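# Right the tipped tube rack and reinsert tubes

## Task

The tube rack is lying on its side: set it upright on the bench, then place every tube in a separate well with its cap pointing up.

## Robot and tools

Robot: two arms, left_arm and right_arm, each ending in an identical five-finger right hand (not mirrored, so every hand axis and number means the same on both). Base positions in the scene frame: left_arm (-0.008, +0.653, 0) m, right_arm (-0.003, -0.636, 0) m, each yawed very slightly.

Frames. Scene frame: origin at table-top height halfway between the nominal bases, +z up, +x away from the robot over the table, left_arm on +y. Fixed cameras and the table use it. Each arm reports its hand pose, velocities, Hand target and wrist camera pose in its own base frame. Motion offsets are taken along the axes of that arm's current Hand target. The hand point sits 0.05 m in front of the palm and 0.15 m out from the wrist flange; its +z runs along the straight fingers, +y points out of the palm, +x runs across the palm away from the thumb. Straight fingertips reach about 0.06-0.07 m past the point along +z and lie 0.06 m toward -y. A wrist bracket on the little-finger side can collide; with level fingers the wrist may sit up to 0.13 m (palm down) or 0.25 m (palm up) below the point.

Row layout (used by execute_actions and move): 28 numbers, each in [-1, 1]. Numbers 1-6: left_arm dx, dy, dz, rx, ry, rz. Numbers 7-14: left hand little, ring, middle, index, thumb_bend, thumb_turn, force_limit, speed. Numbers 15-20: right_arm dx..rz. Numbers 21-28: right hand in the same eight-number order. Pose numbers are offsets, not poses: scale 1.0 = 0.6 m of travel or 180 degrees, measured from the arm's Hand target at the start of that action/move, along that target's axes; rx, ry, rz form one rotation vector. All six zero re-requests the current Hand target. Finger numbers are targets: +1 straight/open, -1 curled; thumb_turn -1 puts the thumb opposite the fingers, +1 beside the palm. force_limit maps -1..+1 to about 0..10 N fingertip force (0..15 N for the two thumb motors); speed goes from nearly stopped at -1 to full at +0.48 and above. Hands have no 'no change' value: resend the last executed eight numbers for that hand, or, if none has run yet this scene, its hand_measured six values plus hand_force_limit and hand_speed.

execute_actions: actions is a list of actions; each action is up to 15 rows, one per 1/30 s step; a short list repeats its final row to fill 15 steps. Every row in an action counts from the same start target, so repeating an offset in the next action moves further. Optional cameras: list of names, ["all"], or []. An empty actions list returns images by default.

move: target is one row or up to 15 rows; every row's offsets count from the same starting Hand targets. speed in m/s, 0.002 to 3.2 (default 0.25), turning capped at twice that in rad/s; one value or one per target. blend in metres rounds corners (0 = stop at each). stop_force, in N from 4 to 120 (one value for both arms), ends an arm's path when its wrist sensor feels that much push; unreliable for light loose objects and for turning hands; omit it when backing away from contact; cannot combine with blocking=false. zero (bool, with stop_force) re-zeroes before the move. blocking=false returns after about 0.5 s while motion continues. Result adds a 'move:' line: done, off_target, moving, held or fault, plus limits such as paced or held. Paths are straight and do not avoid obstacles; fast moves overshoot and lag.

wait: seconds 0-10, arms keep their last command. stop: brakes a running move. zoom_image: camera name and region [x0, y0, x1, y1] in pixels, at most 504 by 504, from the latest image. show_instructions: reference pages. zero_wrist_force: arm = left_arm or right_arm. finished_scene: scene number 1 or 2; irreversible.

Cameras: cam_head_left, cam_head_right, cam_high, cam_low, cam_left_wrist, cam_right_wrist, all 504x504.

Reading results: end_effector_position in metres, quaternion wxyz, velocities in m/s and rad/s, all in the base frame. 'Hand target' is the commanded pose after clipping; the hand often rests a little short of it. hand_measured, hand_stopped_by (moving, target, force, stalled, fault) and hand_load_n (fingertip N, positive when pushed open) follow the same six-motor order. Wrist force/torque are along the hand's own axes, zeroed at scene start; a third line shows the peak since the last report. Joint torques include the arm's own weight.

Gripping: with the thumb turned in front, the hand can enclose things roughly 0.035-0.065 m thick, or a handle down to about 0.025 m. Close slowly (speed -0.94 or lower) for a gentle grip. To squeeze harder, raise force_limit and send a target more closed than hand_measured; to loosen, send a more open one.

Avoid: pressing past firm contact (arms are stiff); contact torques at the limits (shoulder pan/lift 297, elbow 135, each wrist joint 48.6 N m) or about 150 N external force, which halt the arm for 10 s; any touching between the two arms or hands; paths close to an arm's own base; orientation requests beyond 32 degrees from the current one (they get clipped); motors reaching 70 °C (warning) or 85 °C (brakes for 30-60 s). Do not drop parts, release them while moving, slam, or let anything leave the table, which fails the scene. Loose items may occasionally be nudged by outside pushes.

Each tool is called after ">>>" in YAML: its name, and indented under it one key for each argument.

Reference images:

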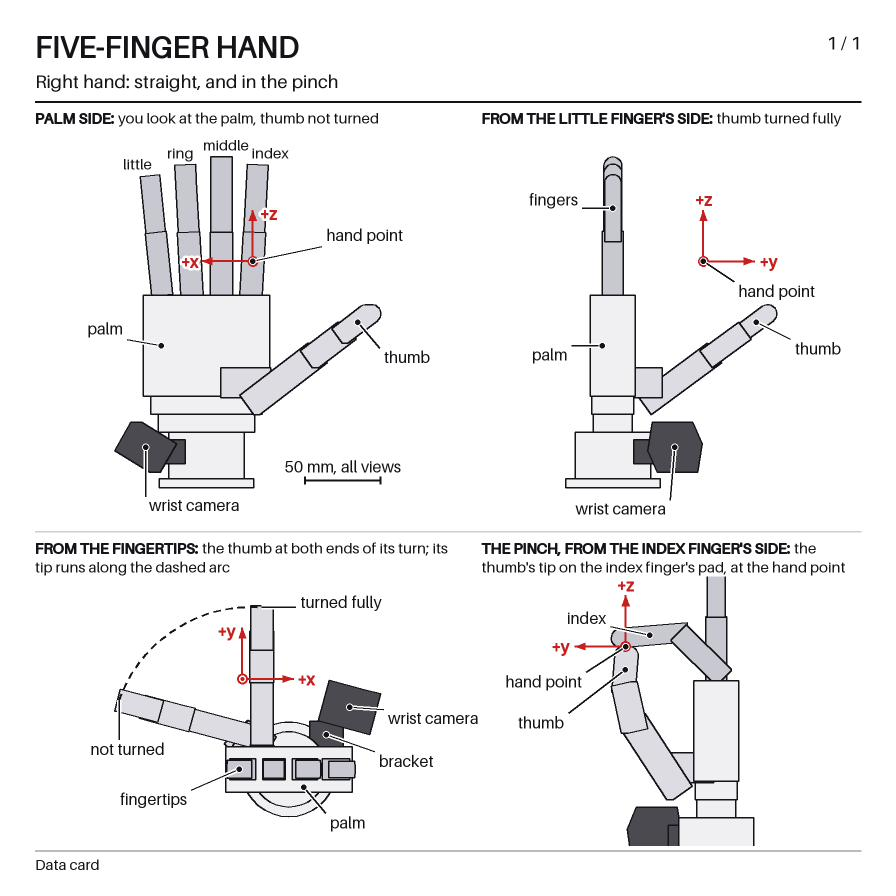

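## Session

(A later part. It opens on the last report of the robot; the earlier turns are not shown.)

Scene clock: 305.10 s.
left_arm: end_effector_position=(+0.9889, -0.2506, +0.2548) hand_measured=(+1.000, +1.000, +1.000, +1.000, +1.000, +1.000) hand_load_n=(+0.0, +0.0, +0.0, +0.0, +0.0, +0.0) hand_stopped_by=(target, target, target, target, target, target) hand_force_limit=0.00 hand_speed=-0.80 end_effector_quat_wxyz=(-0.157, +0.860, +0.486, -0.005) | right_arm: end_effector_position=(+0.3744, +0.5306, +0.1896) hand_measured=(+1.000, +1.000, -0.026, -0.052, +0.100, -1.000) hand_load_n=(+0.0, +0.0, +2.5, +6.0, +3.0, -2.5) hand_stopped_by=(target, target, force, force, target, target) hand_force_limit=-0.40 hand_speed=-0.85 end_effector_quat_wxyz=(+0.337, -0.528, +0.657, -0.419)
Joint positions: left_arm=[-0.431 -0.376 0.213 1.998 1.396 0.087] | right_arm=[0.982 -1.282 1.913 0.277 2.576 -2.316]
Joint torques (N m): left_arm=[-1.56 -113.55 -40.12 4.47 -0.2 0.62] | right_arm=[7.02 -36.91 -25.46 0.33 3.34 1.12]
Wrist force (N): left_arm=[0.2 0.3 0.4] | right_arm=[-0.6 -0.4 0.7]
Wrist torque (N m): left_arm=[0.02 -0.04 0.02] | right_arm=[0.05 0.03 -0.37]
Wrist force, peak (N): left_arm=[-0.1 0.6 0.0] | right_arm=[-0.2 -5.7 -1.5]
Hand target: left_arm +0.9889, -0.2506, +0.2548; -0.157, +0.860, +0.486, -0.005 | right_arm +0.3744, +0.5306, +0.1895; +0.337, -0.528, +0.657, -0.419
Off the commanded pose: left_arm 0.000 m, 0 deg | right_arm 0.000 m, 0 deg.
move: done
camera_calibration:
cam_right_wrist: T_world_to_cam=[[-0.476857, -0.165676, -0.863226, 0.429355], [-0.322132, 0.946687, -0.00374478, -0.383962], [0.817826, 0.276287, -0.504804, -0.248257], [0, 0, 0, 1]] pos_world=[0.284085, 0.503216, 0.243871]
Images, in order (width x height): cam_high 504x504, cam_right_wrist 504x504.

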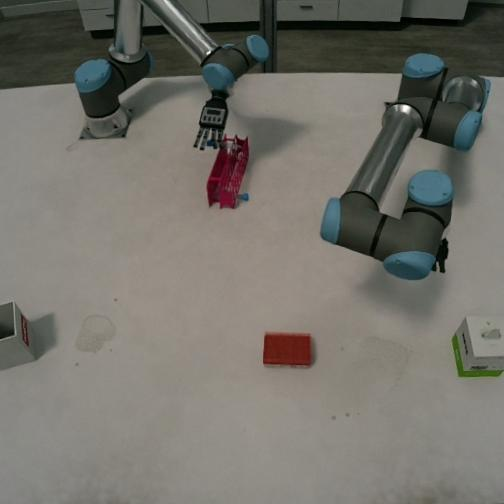

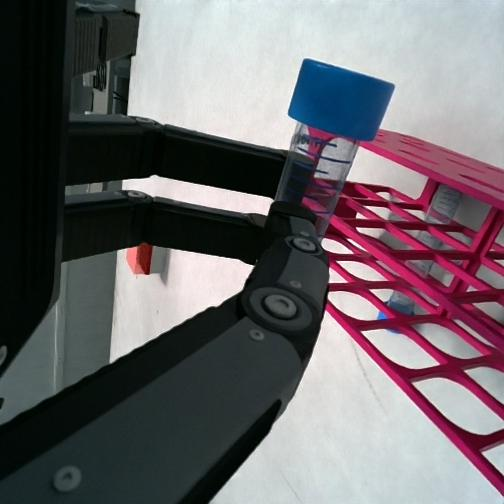

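>>> move:
  target:
    - [-0.6793,-0.3623,-0.0773,0.2416,-0.4565,-0.4416,1,1,0.5,0.5,0.4,-1,0,0,0.793,-0.5465,0.7385,0.1626,0.0557,-0.5042,1,1,-0.3,-0.3,0.1,-1,-0.4,-0.85]
  cameras: ["all"]
  speed: 0.25

Scene clock: 361.17 s.
left_arm: end_effector_position=(+0.6002, -0.5006, +0.2996) hand_measured=(+1.000, +1.000, +0.500, +0.500, +0.400, -1.000) hand_load_n=(+0.0, +0.0, +0.0, +0.0, +0.5, +0.0) hand_stopped_by=(target, target, target, target, target, target) hand_force_limit=0.00 hand_speed=0.00 end_effector_quat_wxyz=(-0.060, +0.086, +0.815, -0.570) end_effector_velocity=(+0.001, -0.001, +0.001) end_effector_angular_velocity=(-0.003, -0.001, +0.001) | right_arm: end_effector_position=(+0.7993, -0.0505, +0.2994) hand_measured=(+1.000, +1.000, -0.026, -0.052, +0.100, -1.000) hand_load_n=(+0.0, +0.0, +2.5, +6.0, +3.0, -2.5) hand_stopped_by=(target, target, force, force, target, target) hand_force_limit=-0.40 hand_speed=-0.85 end_effector_quat_wxyz=(+0.000, +0.707, -0.001, +0.707)
Joint positions: left_arm=[-0.672 -1.239 1.634 0.291 2.57 -2.538] | right_arm=[-0.315 -1.498 2.139 -0.641 1.257 -4.712]
Joint velocities: left_arm=[0 0 -0.001 -0.005 0 -0.003] | right_arm=[within noise]
Joint torques (N m): left_arm=[7.98 -77.42 -45.36 -1.18 1.95 -2.13] | right_arm=[-7.61 -45.76 -34.63 0.34 -1.69 -2.2]
Wrist force (N): left_arm=[-0.1 -1.7 1.1] | right_arm=[0.3 1.0 0.5]
Wrist torque (N m): left_arm=[-0.19 0.04 0.07] | right_arm=[0.31 -0.03 -0.41]
Wrist force, peak (N): left_arm=[1.1 -2.0 1.8] | right_arm=[0.6 2.0 2.0]
Hand target: left_arm +0.6003, -0.5005, +0.2996; -0.060, +0.086, +0.815, -0.570 | right_arm +0.7993, -0.0505, +0.2994; +0.000, +0.707, -0.001, +0.707
Off the commanded pose: left_arm 0.000 m, 0 deg | right_arm 0.000 m, 0 deg.
move: done
camera_calibration:
cam_left_wrist: T_world_to_cam=[[-0.136841, 0.342877, -0.92936, 0.53827], [0.924825, 0.38037, 0.0041593, -0.370201], [0.354926, -0.858926, -0.369151, -0.4231], [0, 0, 0, 1]] pos_world=[0.566199, -0.407159, 0.345599]
cam_right_wrist: T_world_to_cam=[[-0.026505, -0.964068, 0.264329, -0.107416], [-0.468223, -0.22165, -0.855359, 0.616196], [0.883213, -0.146436, -0.445524, -0.471098], [0, 0, 0, 1]] pos_world=[0.70175, -0.0359626, 0.345577]

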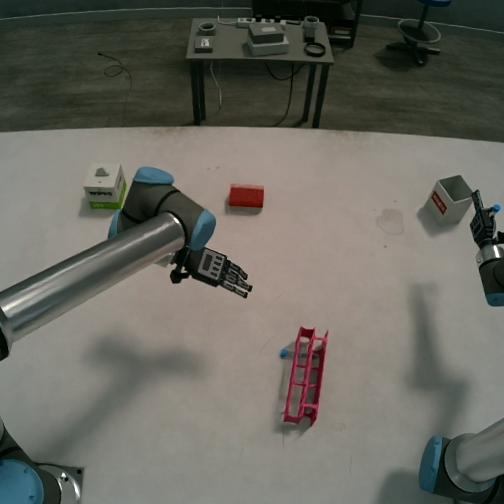

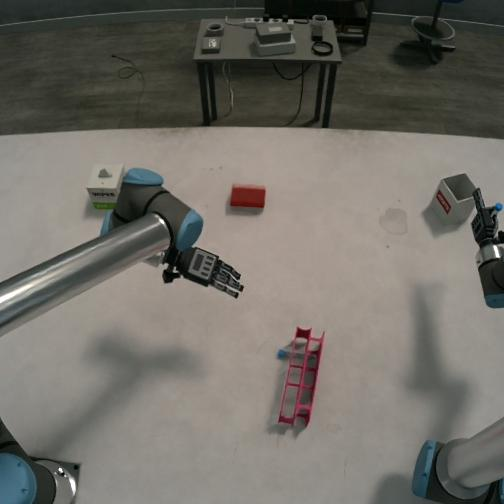

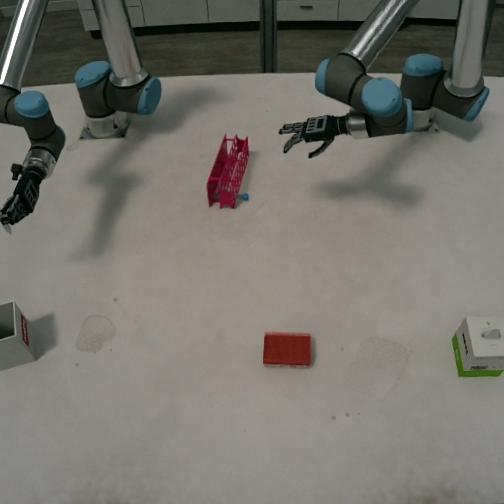

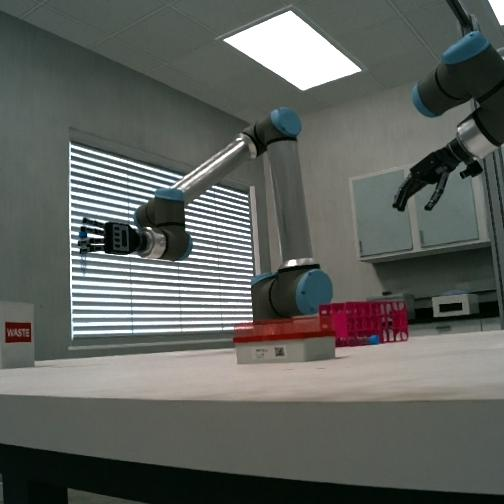

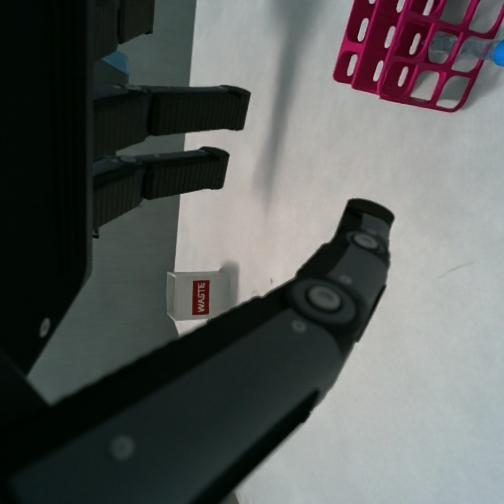

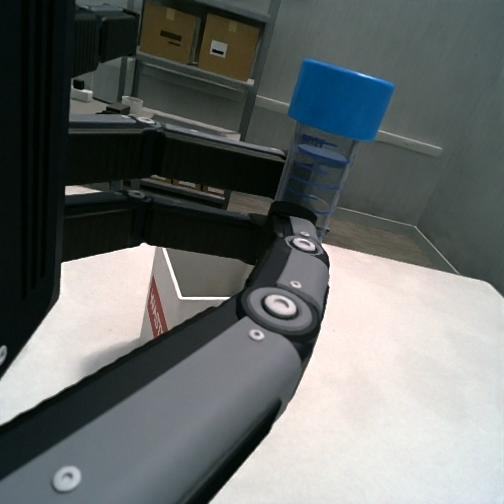

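>>> move:
  target:
    - [0.2438,0.0527,0.2917,0,0,0,1,1,0.5,0.5,0.4,-1,0,0,0,0,0,0,0,0,1,1,-0.3,-0.3,0.1,-1,-0.4,-0.85]
  cameras: ["cam_left_wrist","cam_head_left","cam_high"]
  speed: 0.2

>>> zoom_image:
  camera: "cam_left_wrist"
  region: [200, 0, 504, 300]

Scene clock: 366.80 s.
left_arm: end_effector_position=(+0.4252, -0.6201, +0.2099) hand_measured=(+1.000, +1.000, +0.500, +0.500, +0.400, -1.000) hand_load_n=(+0.0, +0.0, +0.0, +0.0, +0.0, +0.0) hand_stopped_by=(target, target, target, target, target, target) hand_force_limit=0.00 hand_speed=0.00 end_effector_quat_wxyz=(-0.060, +0.086, +0.815, -0.570) | right_arm: end_effector_position=(+0.7993, -0.0505, +0.2994) hand_measured=(+1.000, +1.000, -0.026, -0.052, +0.100, -1.000) hand_load_n=(+0.0, +0.0, +3.0, +6.0, +3.0, -2.5) hand_stopped_by=(target, target, force, force, target, target) hand_force_limit=-0.40 hand_speed=-0.85 end_effector_quat_wxyz=(+0.000, +0.707, -0.001, +0.707)
Joint positions: left_arm=[-1.02 -1.343 1.922 -0.112 2.275 -2.826] | right_arm=[-0.315 -1.498 2.139 -0.641 1.257 -4.712]
Joint torques (N m): left_arm=[-21.13 -40.43 -49.69 -0.93 0.26 0.38] | right_arm=[-11.26 -56.66 -39.24 0.46 -3.59 -3.26]
Wrist force (N): left_arm=[0.1 -1.5 1.1] | right_arm=[0.5 0.9 0.0]
Wrist torque (N m): left_arm=[-0.19 0.00 0.05] | right_arm=[0.32 -0.04 -0.41]
Wrist force, peak (N): left_arm=[1.7 -0.8 2.9] | right_arm=[1.0 1.3 0.7]
Hand target: left_arm +0.4252, -0.6203, +0.2099; -0.060, +0.086, +0.815, -0.570 | right_arm +0.7993, -0.0505, +0.2994; +0.000, +0.707, -0.001, +0.707
Off the commanded pose: left_arm 0.000 m, 0 deg | right_arm 0.000 m, 0 deg.
move: done
camera_calibration:
cam_left_wrist: T_world_to_cam=[[-0.13684, 0.342791, -0.929392, 0.47193], [0.924741, 0.380573, 0.00421265, -0.162367], [0.355146, -0.85887, -0.369071, -0.496906], [0, 0, 0, 1]] pos_world=[0.3912, -0.526759, 0.255899]
Images, in order (width x height): cam_head_left 504x504, cam_high 504x504, cam_left_wrist 504x504.

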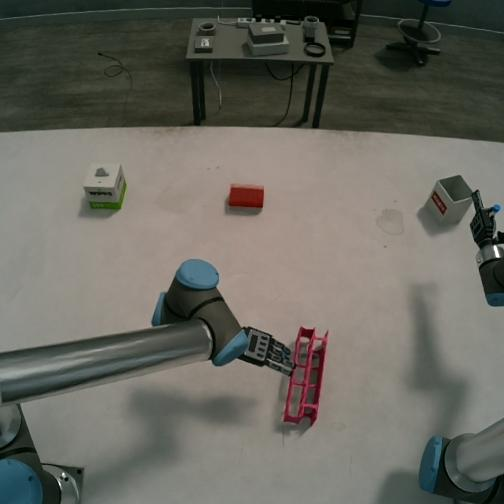

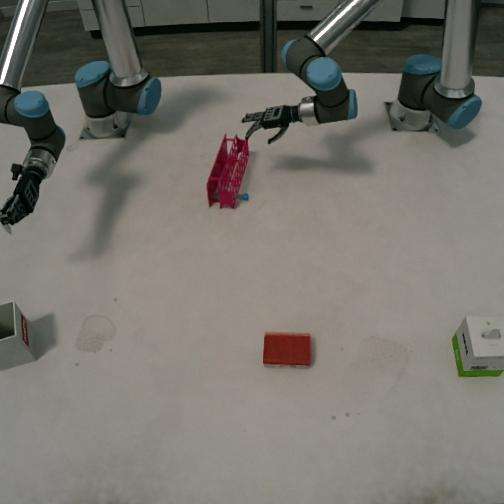

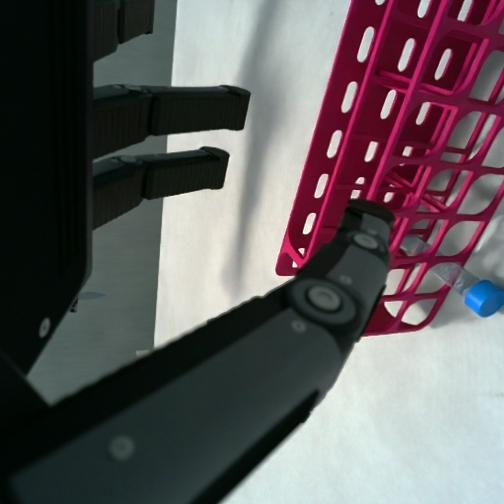

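Scaled by 1.658 from the camera's 504x504 image, which has a finer 720x720 frame.

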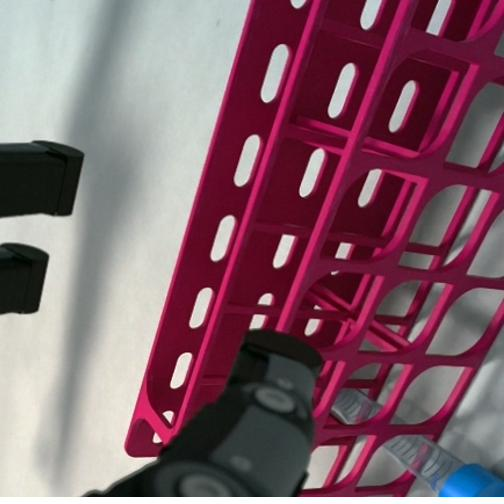

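>>> move:
  target:
    - [0.0147,0.0718,0.1922,0,-0.0235,-0.0085,1,1,0.5,0.5,0.4,-1,0,0,0,0,0,0,0,0,1,1,-0.3,-0.3,0.1,-1,-0.4,-0.85]
  cameras: ["cam_left_wrist","cam_head_left","cam_high"]
  speed: 0.15

>>> zoom_image:
  camera: "cam_left_wrist"
  region: [150, 50, 450, 350]

>>> zoom_image:
  camera: "cam_high"
  region: [200, 90, 300, 220]

Scene clock: 398.77 s.
left_arm: end_effector_position=(+0.3971, -0.7101, +0.1300) hand_measured=(+1.000, +1.000, +0.500, +0.500, +0.400, -1.000) hand_load_n=(-0.5, +0.0, +0.0, +0.0, +0.0, +0.0) hand_stopped_by=(target, target, target, target, target, target) hand_force_limit=0.00 hand_speed=0.00 end_effector_quat_wxyz=(-0.037, +0.054, +0.817, -0.572) | right_arm: end_effector_position=(+0.7993, -0.0505, +0.2994) hand_measured=(+1.000, +1.000, -0.026, -0.052, +0.100, -1.000) hand_load_n=(+0.0, +0.0, +2.5, +6.0, +3.5, -2.5) hand_stopped_by=(target, target, force, force, target, target) hand_force_limit=-0.40 hand_speed=-0.85 end_effector_quat_wxyz=(+0.000, +0.707, -0.001, +0.707)
Joint positions: left_arm=[-1.162 -1.227 1.929 -0.301 2.075 -2.938] | right_arm=[-0.315 -1.498 2.139 -0.641 1.257 -4.712]
Joint torques (N m): left_arm=[0.62 -55.45 -35.98 -1.03 0.73 1.87] | right_arm=[-10.98 -56.52 -39.09 0.32 -3.77 -3.26]
Wrist force (N): left_arm=[-0.1 -1.3 1.2] | right_arm=[0.5 1.0 0.2]
Wrist torque (N m): left_arm=[-0.12 0.01 0.05] | right_arm=[0.32 -0.04 -0.40]
Wrist force, peak (N): left_arm=[0.3 -0.7 2.6] | right_arm=[1.0 1.3 0.8]
Hand target: left_arm +0.3971, -0.7100, +0.1299; -0.037, +0.054, +0.817, -0.572 | right_arm +0.7993, -0.0505, +0.2994; +0.000, +0.707, -0.001, +0.707
Off the commanded pose: left_arm 0.000 m, 0 deg | right_arm 0.000 m, 0 deg.
move: done
camera_calibration:
cam_left_wrist: T_world_to_cam=[[-0.163094, 0.330894, -0.929467, 0.426571], [0.892125, 0.451769, 0.00428961, -0.0382327], [0.421324, -0.828501, -0.368879, -0.598427], [0, 0, 0, 1]] pos_world=[0.355812, -0.619675, 0.1759]
Images, in order (width x height): cam_head_left 504x504, cam_high 504x504, cam_left_wrist 504x504.

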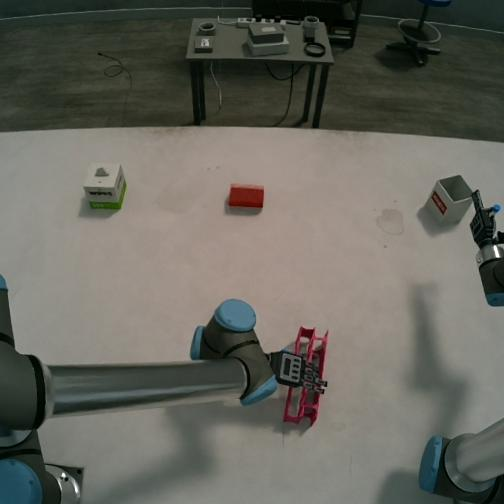

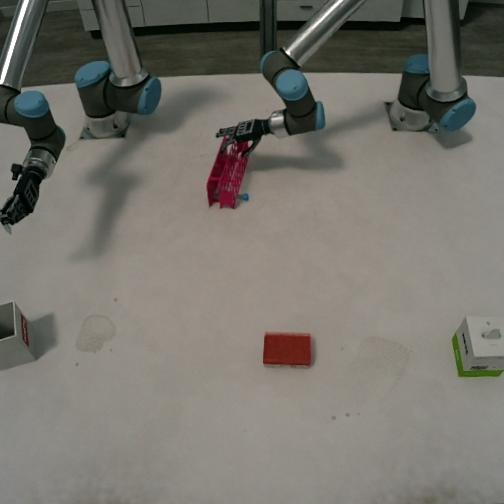

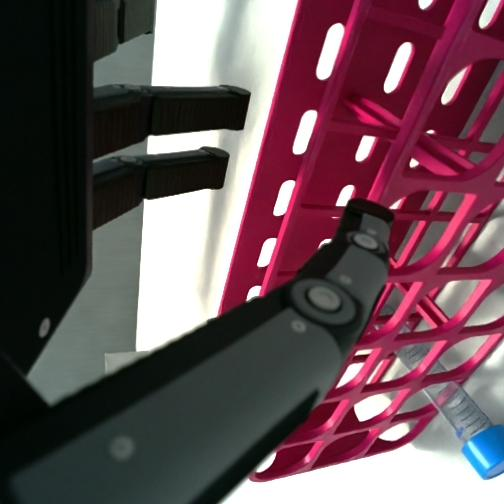

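Scaled by 1.680 from the camera's 504x504 image, which has a finer 720x720 frame.

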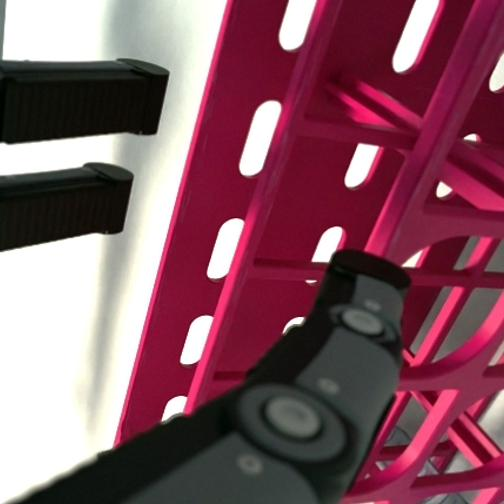

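Scaled by 3.877 from the camera's 504x504 image, which has a finer 720x720 frame.

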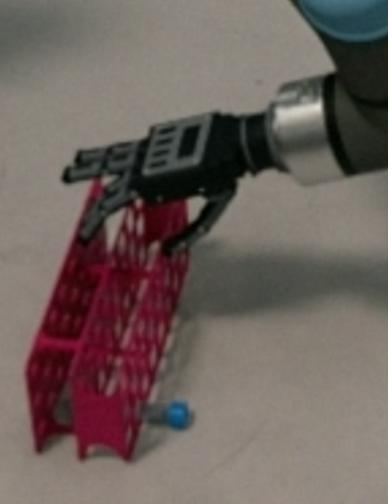

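>>> move:
  target:
    - [-0.0093,0.0527,0.026,0,0,0,1,1,0.3,0.3,0.3,-1,-0.4,-0.5,0,0,0,0,0,0,1,1,-0.3,-0.3,0.1,-1,-0.4,-0.85]
  cameras: ["cam_left_wrist","cam_head_left","cam_high"]
  speed: 0.04
  stop_force: 5

>>> zoom_image:
  camera: "cam_high"
  region: [200, 90, 300, 220]

Scene clock: 439.87 s.
left_arm: end_effector_position=(+0.3995, -0.7121, +0.1139) hand_measured=(+1.000, +1.000, +0.300, +0.300, +0.302, -1.000) hand_load_n=(+0.0, +0.0, +2.0, +1.5, +4.5, +0.5) hand_stopped_by=(target, target, target, target, target, target) hand_force_limit=-0.40 hand_speed=-0.50 end_effector_quat_wxyz=(-0.037, +0.054, +0.817, -0.572) | right_arm: end_effector_position=(+0.7993, -0.0505, +0.2994) hand_measured=(+1.000, +1.000, -0.026, -0.052, +0.100, -1.000) hand_load_n=(+0.0, +0.0, +2.5, +6.0, +3.0, -2.5) hand_stopped_by=(target, target, force, force, target, target) hand_force_limit=-0.40 hand_speed=-0.85 end_effector_quat_wxyz=(+0.000, +0.707, -0.001, +0.707)
Joint positions: left_arm=[-1.16 -1.204 1.933 -0.326 2.077 -2.937] | right_arm=[-0.315 -1.498 2.139 -0.641 1.257 -4.712]
Joint torques (N m): left_arm=[-21.05 -41.07 -50.45 -2.05 -2.58 -1.88] | right_arm=[-10.74 -57.62 -39.4 0.26 -3.63 -3.4]
Wrist force (N): left_arm=[-0.4 -0.8 1.1] | right_arm=[0.4 1.0 -0.1]
Wrist torque (N m): left_arm=[-0.07 0.03 0.06] | right_arm=[0.36 -0.01 -0.41]
Wrist force, peak (N): left_arm=[0.0 -6.9 1.7] | right_arm=[0.7 1.5 0.5]
Hand target: left_arm +0.3995, -0.7121, +0.1139; -0.037, +0.054, +0.817, -0.572 (not the last commanded pose) | right_arm +0.7993, -0.0505, +0.2994; +0.000, +0.707, -0.001, +0.707
Off the commanded pose: left_arm 0.019 m, 0 deg | right_arm 0.000 m, 0 deg.
move: contact (left_arm)
camera_calibration:
cam_left_wrist: T_world_to_cam=[[-0.163085, 0.330899, -0.929467, 0.412752], [0.892032, 0.451951, 0.00438156, -0.0392716], [0.421523, -0.8284, -0.368879, -0.607006], [0, 0, 0, 1]] pos_world=[0.358213, -0.621674, 0.1599]
Images, in order (width x height): cam_head_left 504x504, cam_high 504x504, cam_left_wrist 504x504.

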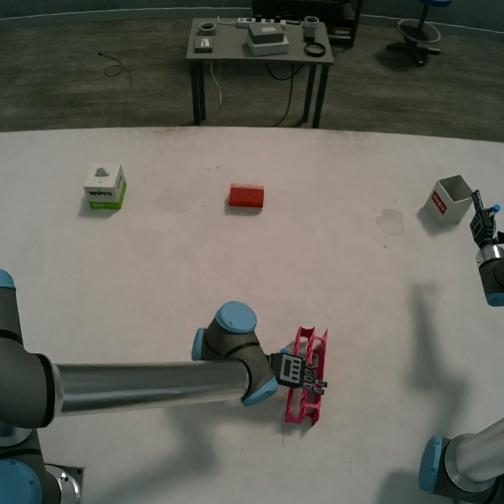

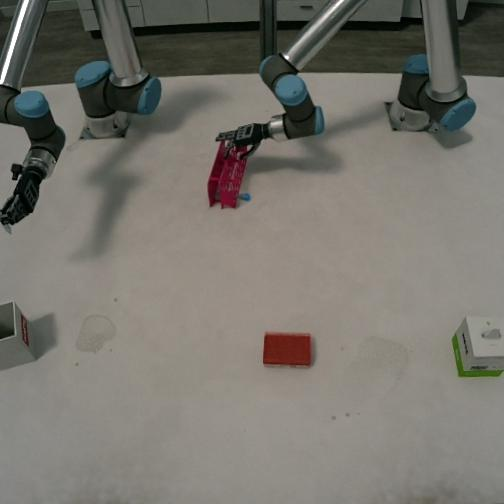

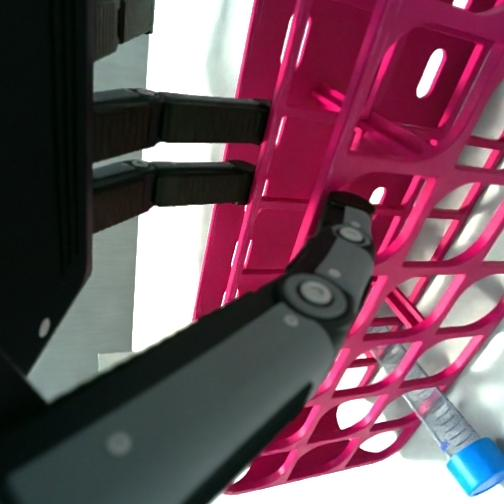

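Scaled by 3.877 from the camera's 504x504 image, which has a finer 720x720 frame.

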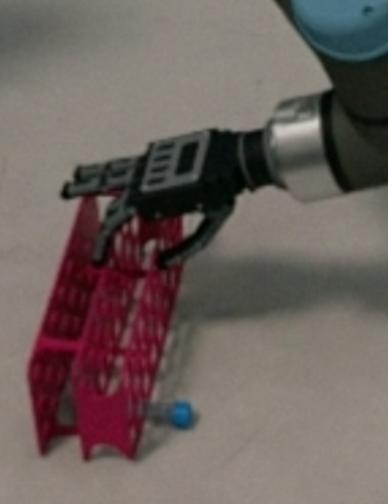

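>>> move:
  target:
    - [0,-0.0313,-0.0114,0,0,0,1,1,0.3,0.3,0.3,-1,-0.4,-0.5,0,0,0,0,0,0,1,1,-0.3,-0.3,0.1,-1,-0.4,-0.85]
    - [0,-0.0256,-0.0271,0,0,0,1,1,0.1,0.1,0.35,-1,-0.4,-0.5,0,0,0,0,0,0,1,1,-0.3,-0.3,0.1,-1,-0.4,-0.85]
  cameras: ["cam_left_wrist"]
  speed: 0.06

>>> move:
  target:
    - [0,0.042,0.0153,0,0,0,1,1,0.1,0.1,0.35,-1,-0.4,-0.5,0,0,0,0,0,0,1,1,-0.3,-0.3,0.1,-1,-0.4,-0.85]
  cameras: ["cam_left_wrist","cam_high"]
  speed: 0.04
  stop_force: 5

>>> zoom_image:
  camera: "cam_high"
  region: [200, 90, 300, 220]

Scene clock: 459.30 s.
left_arm: end_effector_position=(+0.4008, -0.7021, +0.1339) hand_measured=(+1.000, +1.000, +0.100, +0.100, +0.350, -1.000) hand_load_n=(+0.0, +0.0, +0.0, +0.0, +0.0, +0.0) hand_stopped_by=(target, target, target, target, target, target) hand_force_limit=-0.40 hand_speed=-0.50 end_effector_quat_wxyz=(-0.037, +0.054, +0.817, -0.572) | right_arm: end_effector_position=(+0.7993, -0.0505, +0.2994) hand_measured=(+1.000, +1.000, -0.026, -0.052, +0.100, -1.000) hand_load_n=(+0.0, +0.0, +3.0, +6.0, +3.0, -2.5) hand_stopped_by=(target, target, force, force, target, target) hand_force_limit=-0.40 hand_speed=-0.85 end_effector_quat_wxyz=(+0.000, +0.707, -0.001, +0.707)
Joint positions: left_arm=[-1.151 -1.236 1.934 -0.294 2.085 -2.933] | right_arm=[-0.315 -1.498 2.139 -0.641 1.257 -4.712]
Joint torques (N m): left_arm=[-21.09 -40.98 -50.97 1.37 -2.54 -1.87] | right_arm=[-11.2 -55.19 -39.81 0.15 -3.72 -3.31]
Wrist force (N): left_arm=[0.0 -1.5 0.9] | right_arm=[0.9 0.8 0.2]
Wrist torque (N m): left_arm=[-0.13 -0.01 0.04] | right_arm=[0.30 -0.10 -0.39]
Wrist force, peak (N): left_arm=[0.5 -1.8 1.9] | right_arm=[1.2 1.1 0.2]
Hand target: left_arm +0.4008, -0.7021, +0.1339; -0.037, +0.054, +0.817, -0.572 | right_arm +0.7993, -0.0505, +0.2994; +0.000, +0.707, -0.001, +0.707
Off the commanded pose: left_arm 0.000 m, 0 deg | right_arm 0.000 m, 0 deg.
move: done
camera_calibration:
cam_left_wrist: T_world_to_cam=[[-0.163085, 0.330899, -0.929467, 0.428245], [0.892032, 0.451951, 0.00438156, -0.0450384], [0.421523, -0.8284, -0.368879, -0.591893], [0, 0, 0, 1]] pos_world=[0.359513, -0.611674, 0.1799]
Images, in order (width x height): cam_left_wrist 504x504.

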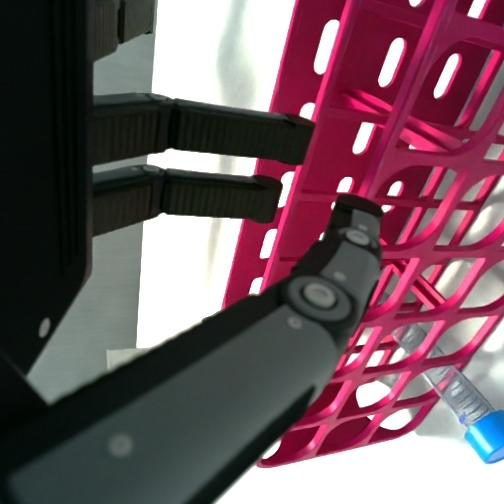

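Scene clock: 461.17 s.
left_arm: end_effector_position=(+0.4008, -0.7021, +0.1070) hand_measured=(+1.000, +1.000, +0.100, +0.100, +0.350, -1.000) hand_load_n=(+0.0, +0.0, +0.0, +0.0, +0.0, +0.0) hand_stopped_by=(target, target, target, target, target, target) hand_force_limit=-0.40 hand_speed=-0.50 end_effector_quat_wxyz=(-0.037, +0.054, +0.817, -0.572) | right_arm: end_effector_position=(+0.7993, -0.0505, +0.2994) hand_measured=(+1.000, +1.000, -0.026, -0.052, +0.100, -1.000) hand_load_n=(+0.0, +0.0, +3.0, +6.0, +3.0, -2.0) hand_stopped_by=(target, target, force, force, target, target) hand_force_limit=-0.40 hand_speed=-0.85 end_effector_quat_wxyz=(+0.000, +0.707, -0.001, +0.707)
Joint positions: left_arm=[-1.151 -1.205 1.95 -0.341 2.085 -2.933] | right_arm=[-0.315 -1.498 2.139 -0.641 1.257 -4.712]
Joint torques (N m): left_arm=[-1.2 -78.64 -50.72 1.78 3.34 1.6] | right_arm=[-10.51 -55.9 -39.33 0.1 -3.65 -3.21]
Wrist force (N): left_arm=[-0.3 -1.3 0.8] | right_arm=[0.5 0.9 0.5]
Wrist torque (N m): left_arm=[-0.08 0.04 0.03] | right_arm=[0.30 -0.04 -0.42]
Wrist force, peak (N): left_arm=[-0.2 -2.0 0.8] | right_arm=[0.7 1.0 1.1]
Hand target: left_arm +0.4008, -0.7021, +0.1070; -0.037, +0.054, +0.817, -0.572 | right_arm +0.7993, -0.0505, +0.2994; +0.000, +0.707, -0.001, +0.707
Off the commanded pose: left_arm 0.000 m, 0 deg | right_arm 0.000 m, 0 deg.
move: done
camera_calibration:
cam_left_wrist: T_world_to_cam=[[-0.163125, 0.330975, -0.929433, 0.403297], [0.892032, 0.451951, 0.00438062, -0.0449207], [0.421508, -0.82837, -0.368965, -0.601778], [0, 0, 0, 1]] pos_world=[0.359513, -0.611674, 0.153]
Images, in order (width x height): cam_high 504x504, cam_left_wrist 504x504.

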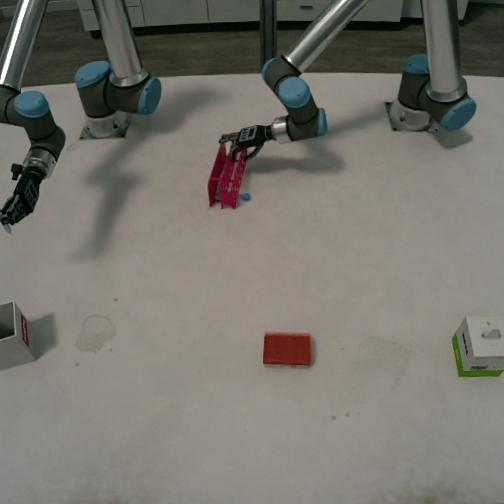

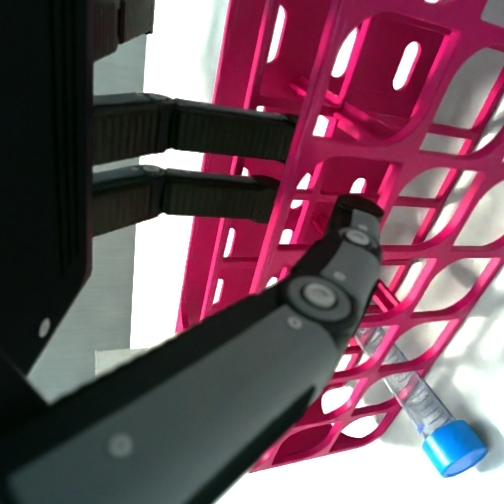

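Scaled by 3.877 from the camera's 504x504 image, which has a finer 720x720 frame.

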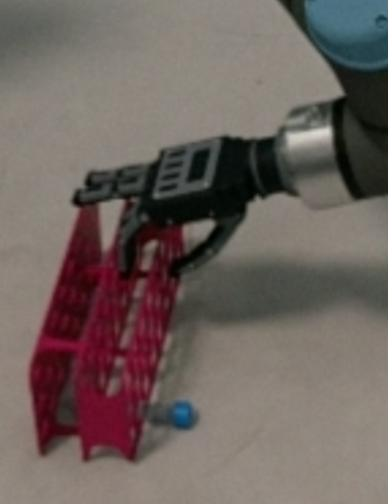

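>>> move:
  target:
    - [0,0.011,-0.0012,0,0,0,1,1,0.1,0.1,0.35,-1,-0.4,-0.5,0,0,0,0,0,0,1,1,-0.3,-0.3,0.1,-1,-0.4,-0.85]
  cameras: []
  speed: 0.03
  stop_force: 5

>>> move:
  target:
    - [0,0,0,0,0,0,1,1,-0.5,-0.5,0.15,-1,-0.3,-0.75,0,0,0,0,0,0,1,1,-0.3,-0.3,0.1,-1,-0.4,-0.85]
  cameras: ["cam_left_wrist","cam_high"]
  speed: 0.04

>>> zoom_image:
  camera: "cam_high"
  region: [200, 90, 300, 220]

Scene clock: 472.37 s.
left_arm: end_effector_position=(+0.4012, -0.6991, +0.1010) hand_measured=(+1.000, +1.000, +0.100, +0.100, +0.350, -1.000) hand_load_n=(+0.0, +0.0, +0.0, +0.0, +0.0, +0.0) hand_stopped_by=(target, target, target, target, target, target) hand_force_limit=-0.40 hand_speed=-0.50 end_effector_quat_wxyz=(-0.037, +0.054, +0.818, -0.572) | right_arm: end_effector_position=(+0.7993, -0.0505, +0.2994) hand_measured=(+1.000, +1.000, -0.026, -0.052, +0.100, -1.000) hand_load_n=(+0.0, +0.0, +2.5, +6.0, +3.0, -2.0) hand_stopped_by=(target, target, force, force, target, target) hand_force_limit=-0.40 hand_speed=-0.85 end_effector_quat_wxyz=(+0.000, +0.707, -0.001, +0.707)
Joint positions: left_arm=[-1.148 -1.2 1.958 -0.352 2.087 -2.932] | right_arm=[-0.315 -1.498 2.139 -0.641 1.257 -4.712]
Joint torques (N m): left_arm=[-0.63 -73.84 -48.76 1.89 0.32 0.56] | right_arm=[-10.91 -56.95 -38.8 0.14 -3.56 -3.52]
Wrist force (N): left_arm=[0.0 -1.4 1.1] | right_arm=[0.3 0.2 0.6]
Wrist torque (N m): left_arm=[-0.12 -0.01 0.04] | right_arm=[0.19 -0.02 -0.45]
Wrist force, peak (N): left_arm=[0.0 -2.0 1.0] | right_arm=[1.2 1.2 0.4]
Hand target: left_arm +0.4012, -0.6992, +0.1011; -0.037, +0.054, +0.817, -0.572 | right_arm +0.7993, -0.0505, +0.2994; +0.000, +0.707, -0.001, +0.707
Off the commanded pose: left_arm 0.000 m, 0 deg | right_arm 0.000 m, 0 deg.
move: done
No camera images: "cameras" was empty.

Scene clock: 473.17 s.
left_arm: end_effector_position=(+0.4012, -0.6992, +0.1011) hand_measured=(+1.000, +1.000, -0.244, -0.266, +0.164, -1.000) hand_load_n=(+0.0, +0.0, +4.0, +4.0, +6.5, +0.5) hand_stopped_by=(target, target, force, force, force, target) hand_force_limit=-0.30 hand_speed=-0.75 end_effector_quat_wxyz=(-0.037, +0.054, +0.817, -0.572) | right_arm: end_effector_position=(+0.7993, -0.0505, +0.2994) hand_measured=(+1.000, +1.000, -0.026, -0.052, +0.100, -1.000) hand_load_n=(+0.0, +0.0, +3.0, +5.5, +3.0, -2.5) hand_stopped_by=(target, target, force, force, target, target) hand_force_limit=-0.40 hand_speed=-0.85 end_effector_quat_wxyz=(+0.000, +0.707, -0.001, +0.707)
Joint positions: left_arm=[-1.148 -1.2 1.958 -0.352 2.087 -2.932] | right_arm=[-0.315 -1.498 2.139 -0.641 1.257 -4.712]
Joint torques (N m): left_arm=[-18.55 -79.04 -48.2 1.5 -2.48 -1.13] | right_arm=[-11.19 -55.55 -38.97 -0.08 -3.64 -3.44]
Wrist force (N): left_arm=[-0.4 -0.8 1.0] | right_arm=[0.6 0.9 0.4]
Wrist torque (N m): left_arm=[-0.07 0.03 0.04] | right_arm=[0.30 -0.06 -0.40]
Wrist force, peak (N): left_arm=[0.0 -1.5 2.3] | right_arm=[1.1 1.3 0.6]
Hand target: left_arm +0.4012, -0.6992, +0.1011; -0.037, +0.054, +0.817, -0.572 | right_arm +0.7993, -0.0505, +0.2994; +0.000, +0.707, -0.001, +0.707
Off the commanded pose: left_arm 0.000 m, 0 deg | right_arm 0.000 m, 0 deg.
move: done
camera_calibration:
cam_left_wrist: T_world_to_cam=[[-0.163085, 0.330899, -0.929467, 0.396864], [0.892032, 0.451951, 0.00438156, -0.0465621], [0.421523, -0.8284, -0.368879, -0.601758], [0, 0, 0, 1]] pos_world=[0.359913, -0.608774, 0.1471]
Images, in order (width x height): cam_high 504x504, cam_left_wrist 504x504.

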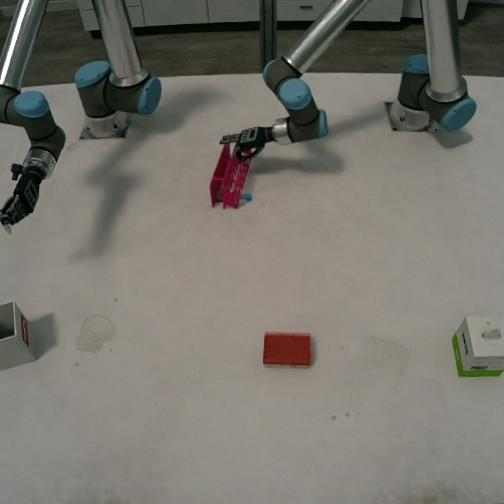

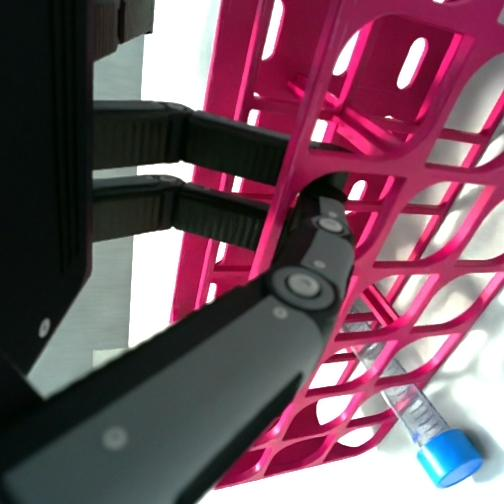

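Scaled by 3.877 from the camera's 504x504 image, which has a finer 720x720 frame.

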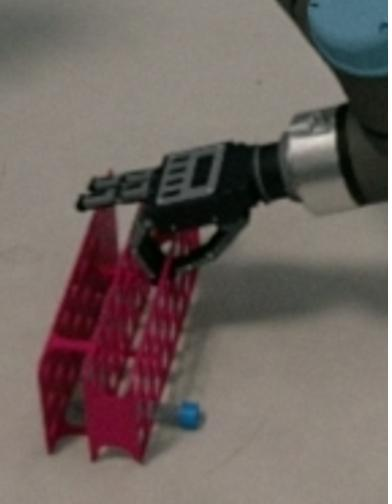

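>>> move:
  target:
    - [0,-0.0443,0.0325,-0.0833,0,0,1,1,-0.5,-0.5,0.15,-1,-0.3,-0.75,0,0,0,0,0,0,1,1,-0.3,-0.3,0.1,-1,-0.4,-0.85]
    - [0,-0.0787,0.0755,-0.1667,0,0,1,1,-0.5,-0.5,0.15,-1,-0.3,-0.75,0,0,0,0,0,0,1,1,-0.3,-0.3,0.1,-1,-0.4,-0.85]
    - [0,-0.1005,0.1257,-0.25,0,0,1,1,-0.5,-0.5,0.15,-1,-0.3,-0.75,0,0,0,0,0,0,1,1,-0.3,-0.3,0.1,-1,-0.4,-0.85]
  cameras: ["all"]
  speed: 0.08
  blend: 0.01

>>> zoom_image:
  camera: "cam_high"
  region: [180, 80, 300, 220]

>>> zoom_image:
  camera: "cam_low"
  region: [300, 240, 450, 360]

Scene clock: 499.30 s.
left_arm: end_effector_position=(+0.3890, -0.7901, +0.1319) hand_measured=(+1.000, +1.000, -0.244, -0.266, +0.164, -1.000) hand_load_n=(+0.0, +0.0, +4.0, +6.0, +6.0, +0.0) hand_stopped_by=(target, target, force, force, force, target) hand_force_limit=-0.30 hand_speed=-0.75 end_effector_quat_wxyz=(-0.014, +0.064, +0.974, -0.216) | right_arm: end_effector_position=(+0.7993, -0.0505, +0.2994) hand_measured=(+1.000, +1.000, -0.026, -0.052, +0.100, -1.000) hand_load_n=(+0.0, +0.0, +2.5, +6.0, +3.0, -2.5) hand_stopped_by=(target, target, force, force, target, target) hand_force_limit=-0.40 hand_speed=-0.85 end_effector_quat_wxyz=(+0.000, +0.707, -0.001, +0.707)
Joint positions: left_arm=[-1.321 -0.908 1.296 0.774 1.728 -2.792] | right_arm=[-0.315 -1.498 2.139 -0.641 1.257 -4.712]
Joint torques (N m): left_arm=[18.74 -98.58 -30.57 4.2 4.36 -2.54] | right_arm=[-10.19 -56.27 -39.31 -0.17 -3.55 -3.43]
Wrist force (N): left_arm=[0.0 0.5 2.1] | right_arm=[0.6 0.7 0.4]
Wrist torque (N m): left_arm=[-0.01 0.01 0.06] | right_arm=[0.28 -0.07 -0.40]
Wrist force, peak (N): left_arm=[0.1 0.5 2.4] | right_arm=[1.1 1.3 0.4]
Hand target: left_arm +0.3891, -0.7899, +0.1319; -0.014, +0.064, +0.974, -0.216 | right_arm +0.7993, -0.0505, +0.2994; +0.000, +0.707, -0.001, +0.707
Off the commanded pose: left_arm 0.000 m, 0 deg | right_arm 0.000 m, 0 deg.
move: done
camera_calibration:
cam_left_wrist: T_world_to_cam=[[-0.0889791, 0.893325, -0.440514, 0.804666], [0.869628, 0.285307, 0.402924, -0.170253], [0.485624, -0.347231, -0.802247, -0.248177], [0, 0, 0, 1]] pos_world=[0.340176, -0.756429, 0.223966]
cam_right_wrist: T_world_to_cam=[[-0.0263515, -0.964037, 0.264459, -0.107569], [-0.468089, -0.221857, -0.855378, 0.616102], [0.883288, -0.146331, -0.445409, -0.471188], [0, 0, 0, 1]] pos_world=[0.701751, -0.0359634, 0.345577]

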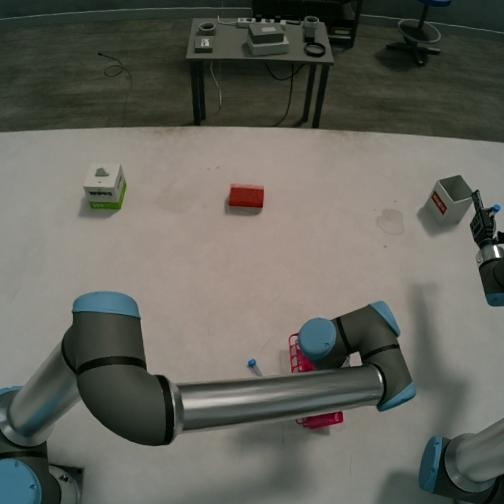

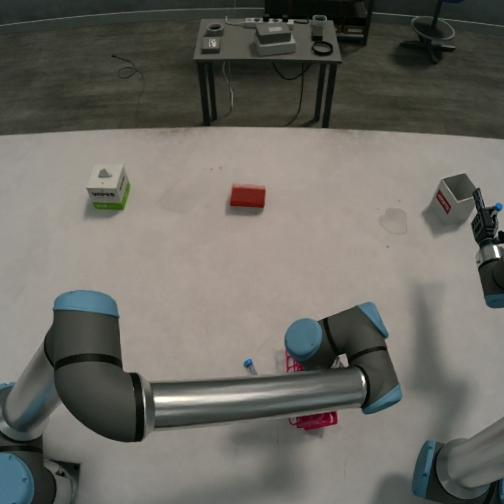

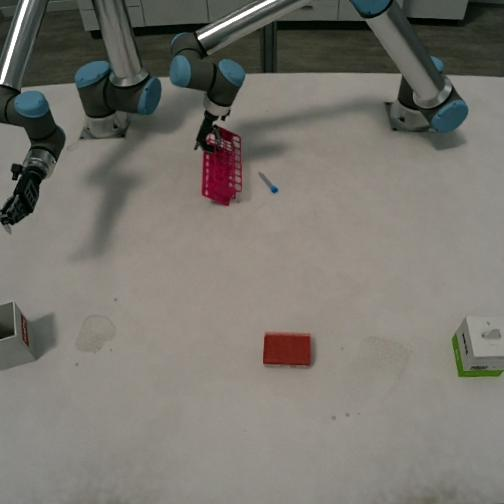

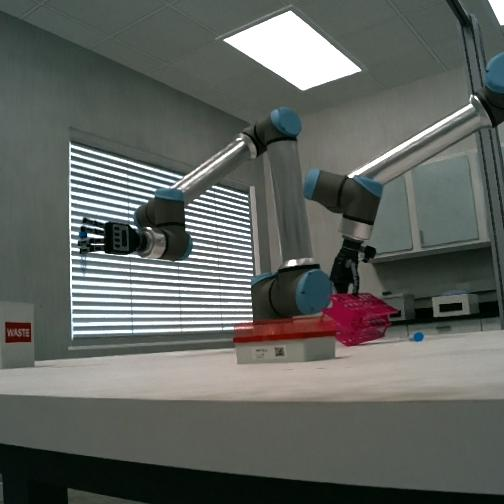

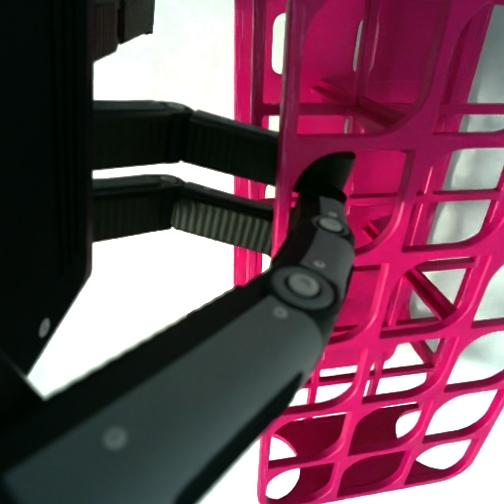

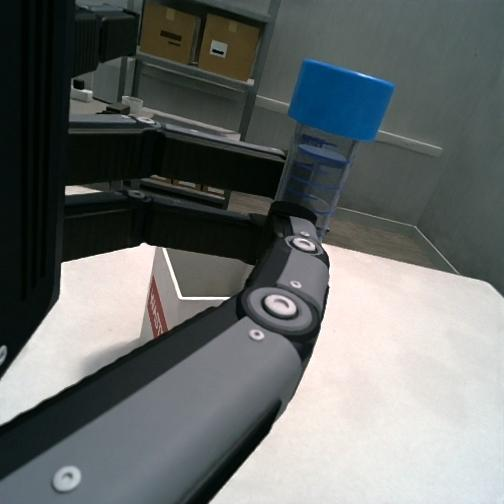

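Scaled by 3.600 from the camera's 504x504 image, which has a finer 720x720 frame.

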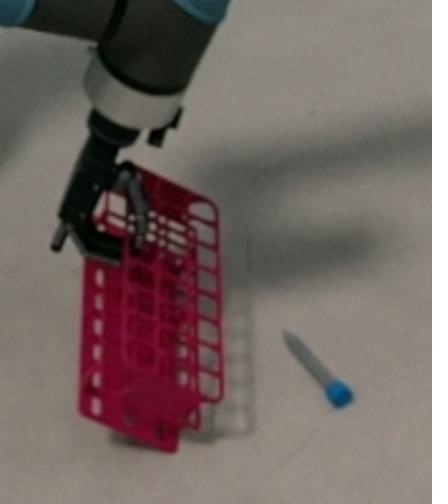

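Scaled by 3.360 from the camera's 504x504 image, which has a finer 720x720 frame.

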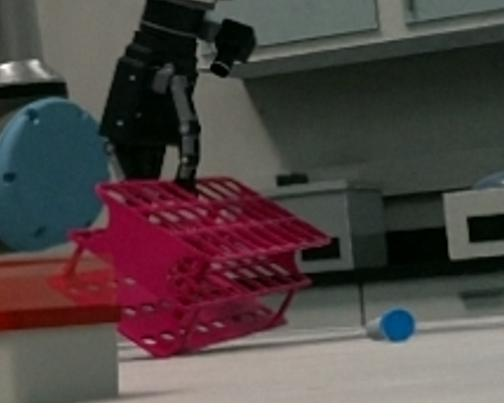

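>>> move:
  target:
    - [0,-0.0442,0.0326,-0.0833,0,0,1,1,-0.5,-0.5,0.15,-1,-0.3,-0.75,0,0,0,0,0,0,1,1,-0.3,-0.3,0.1,-1,-0.4,-0.85]
    - [0,-0.0785,0.0754,-0.1667,0,0,1,1,-0.5,-0.5,0.15,-1,-0.3,-0.75,0,0,0,0,0,0,1,1,-0.3,-0.3,0.1,-1,-0.4,-0.85]
  cameras: ["cam_low","cam_high","cam_left_wrist"]
  speed: 0.08
  blend: 0.01

>>> zoom_image:
  camera: "cam_high"
  region: [180, 80, 300, 220]

>>> zoom_image:
  camera: "cam_low"
  region: [300, 240, 450, 360]

Scene clock: 512.20 s.
left_arm: end_effector_position=(+0.3809, -0.8513, +0.1108) hand_measured=(+1.000, +1.000, -0.244, -0.266, +0.164, -1.000) hand_load_n=(+0.0, +0.0, +4.0, +8.0, +6.0, +0.0) hand_stopped_by=(target, target, force, force, force, target) hand_force_limit=-0.30 hand_speed=-0.75 end_effector_quat_wxyz=(+0.003, +0.066, +0.997, +0.044) | right_arm: end_effector_position=(+0.7993, -0.0505, +0.2994) hand_measured=(+1.000, +1.000, -0.026, -0.052, +0.100, -1.000) hand_load_n=(+0.0, +0.0, +2.5, +5.5, +3.0, -2.5) hand_stopped_by=(target, target, force, force, target, target) hand_force_limit=-0.40 hand_speed=-0.85 end_effector_quat_wxyz=(+0.000, +0.707, -0.001, +0.707)
Joint positions: left_arm=[-1.398 -0.51 0.719 1.446 1.543 -2.838] | right_arm=[-0.315 -1.498 2.139 -0.641 1.257 -4.712]
Joint torques (N m): left_arm=[15.31 -109.97 -31.91 5.34 4.13 1.55] | right_arm=[-9.05 -54.75 -38.94 -0.24 -3.46 -3.49]
Wrist force (N): left_arm=[-0.3 0.7 1.8] | right_arm=[0.7 1.0 0.3]
Wrist torque (N m): left_arm=[0.21 0.04 0.18] | right_arm=[0.32 -0.09 -0.39]
Wrist force, peak (N): left_arm=[-0.1 0.9 2.6] | right_arm=[1.3 1.4 0.8]
Hand target: left_arm +0.3811, -0.8512, +0.1108; +0.003, +0.066, +0.997, +0.044 | right_arm +0.7993, -0.0505, +0.2994; +0.000, +0.707, -0.001, +0.707
Off the commanded pose: left_arm 0.000 m, 0 deg | right_arm 0.000 m, 0 deg.
move: done
camera_calibration:
cam_left_wrist: T_world_to_cam=[[-0.0759863, 0.995566, 0.0554522, 0.876466], [0.836068, 0.0333111, 0.547613, -0.355019], [0.543338, 0.0879729, -0.834892, 0.0697206], [0, 0, 0, 1]] pos_world=[0.325538, -0.866887, 0.20402]
Images, in order (width x height): cam_high 504x504, cam_low 504x504, cam_left_wrist 504x504.

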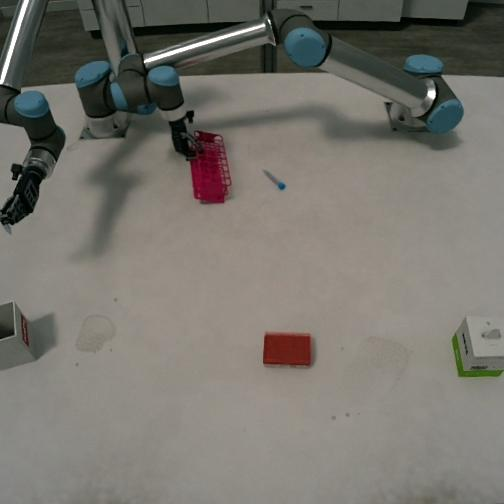

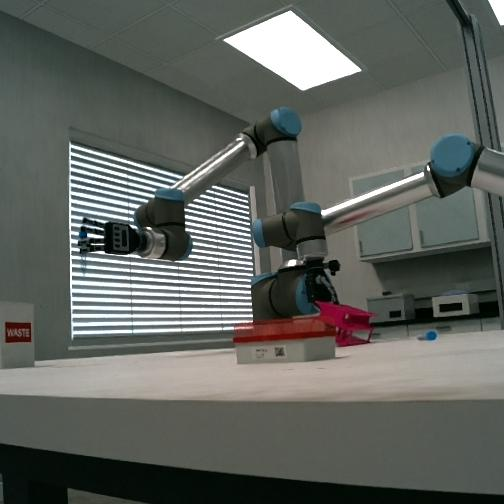

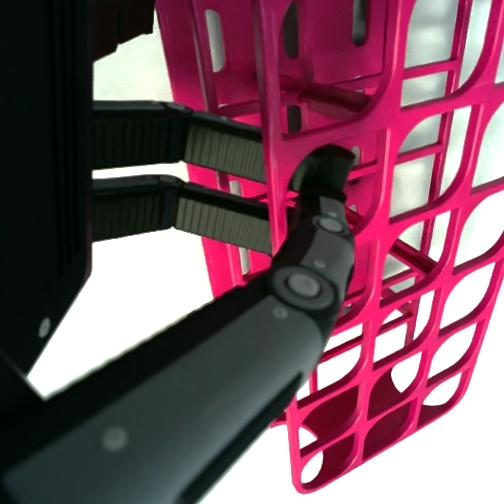

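Scaled by 3.600 from the camera's 504x504 image, which has a finer 720x720 frame.

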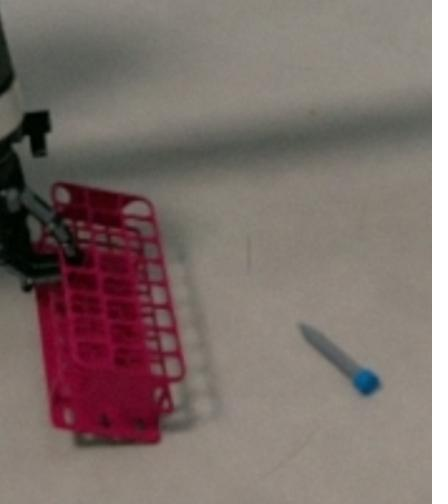

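Scaled by 3.360 from the camera's 504x504 image, which has a finer 720x720 frame.

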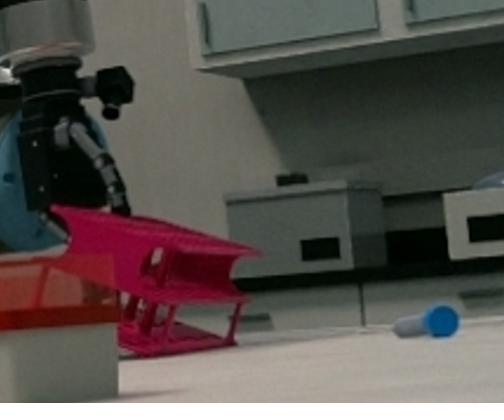

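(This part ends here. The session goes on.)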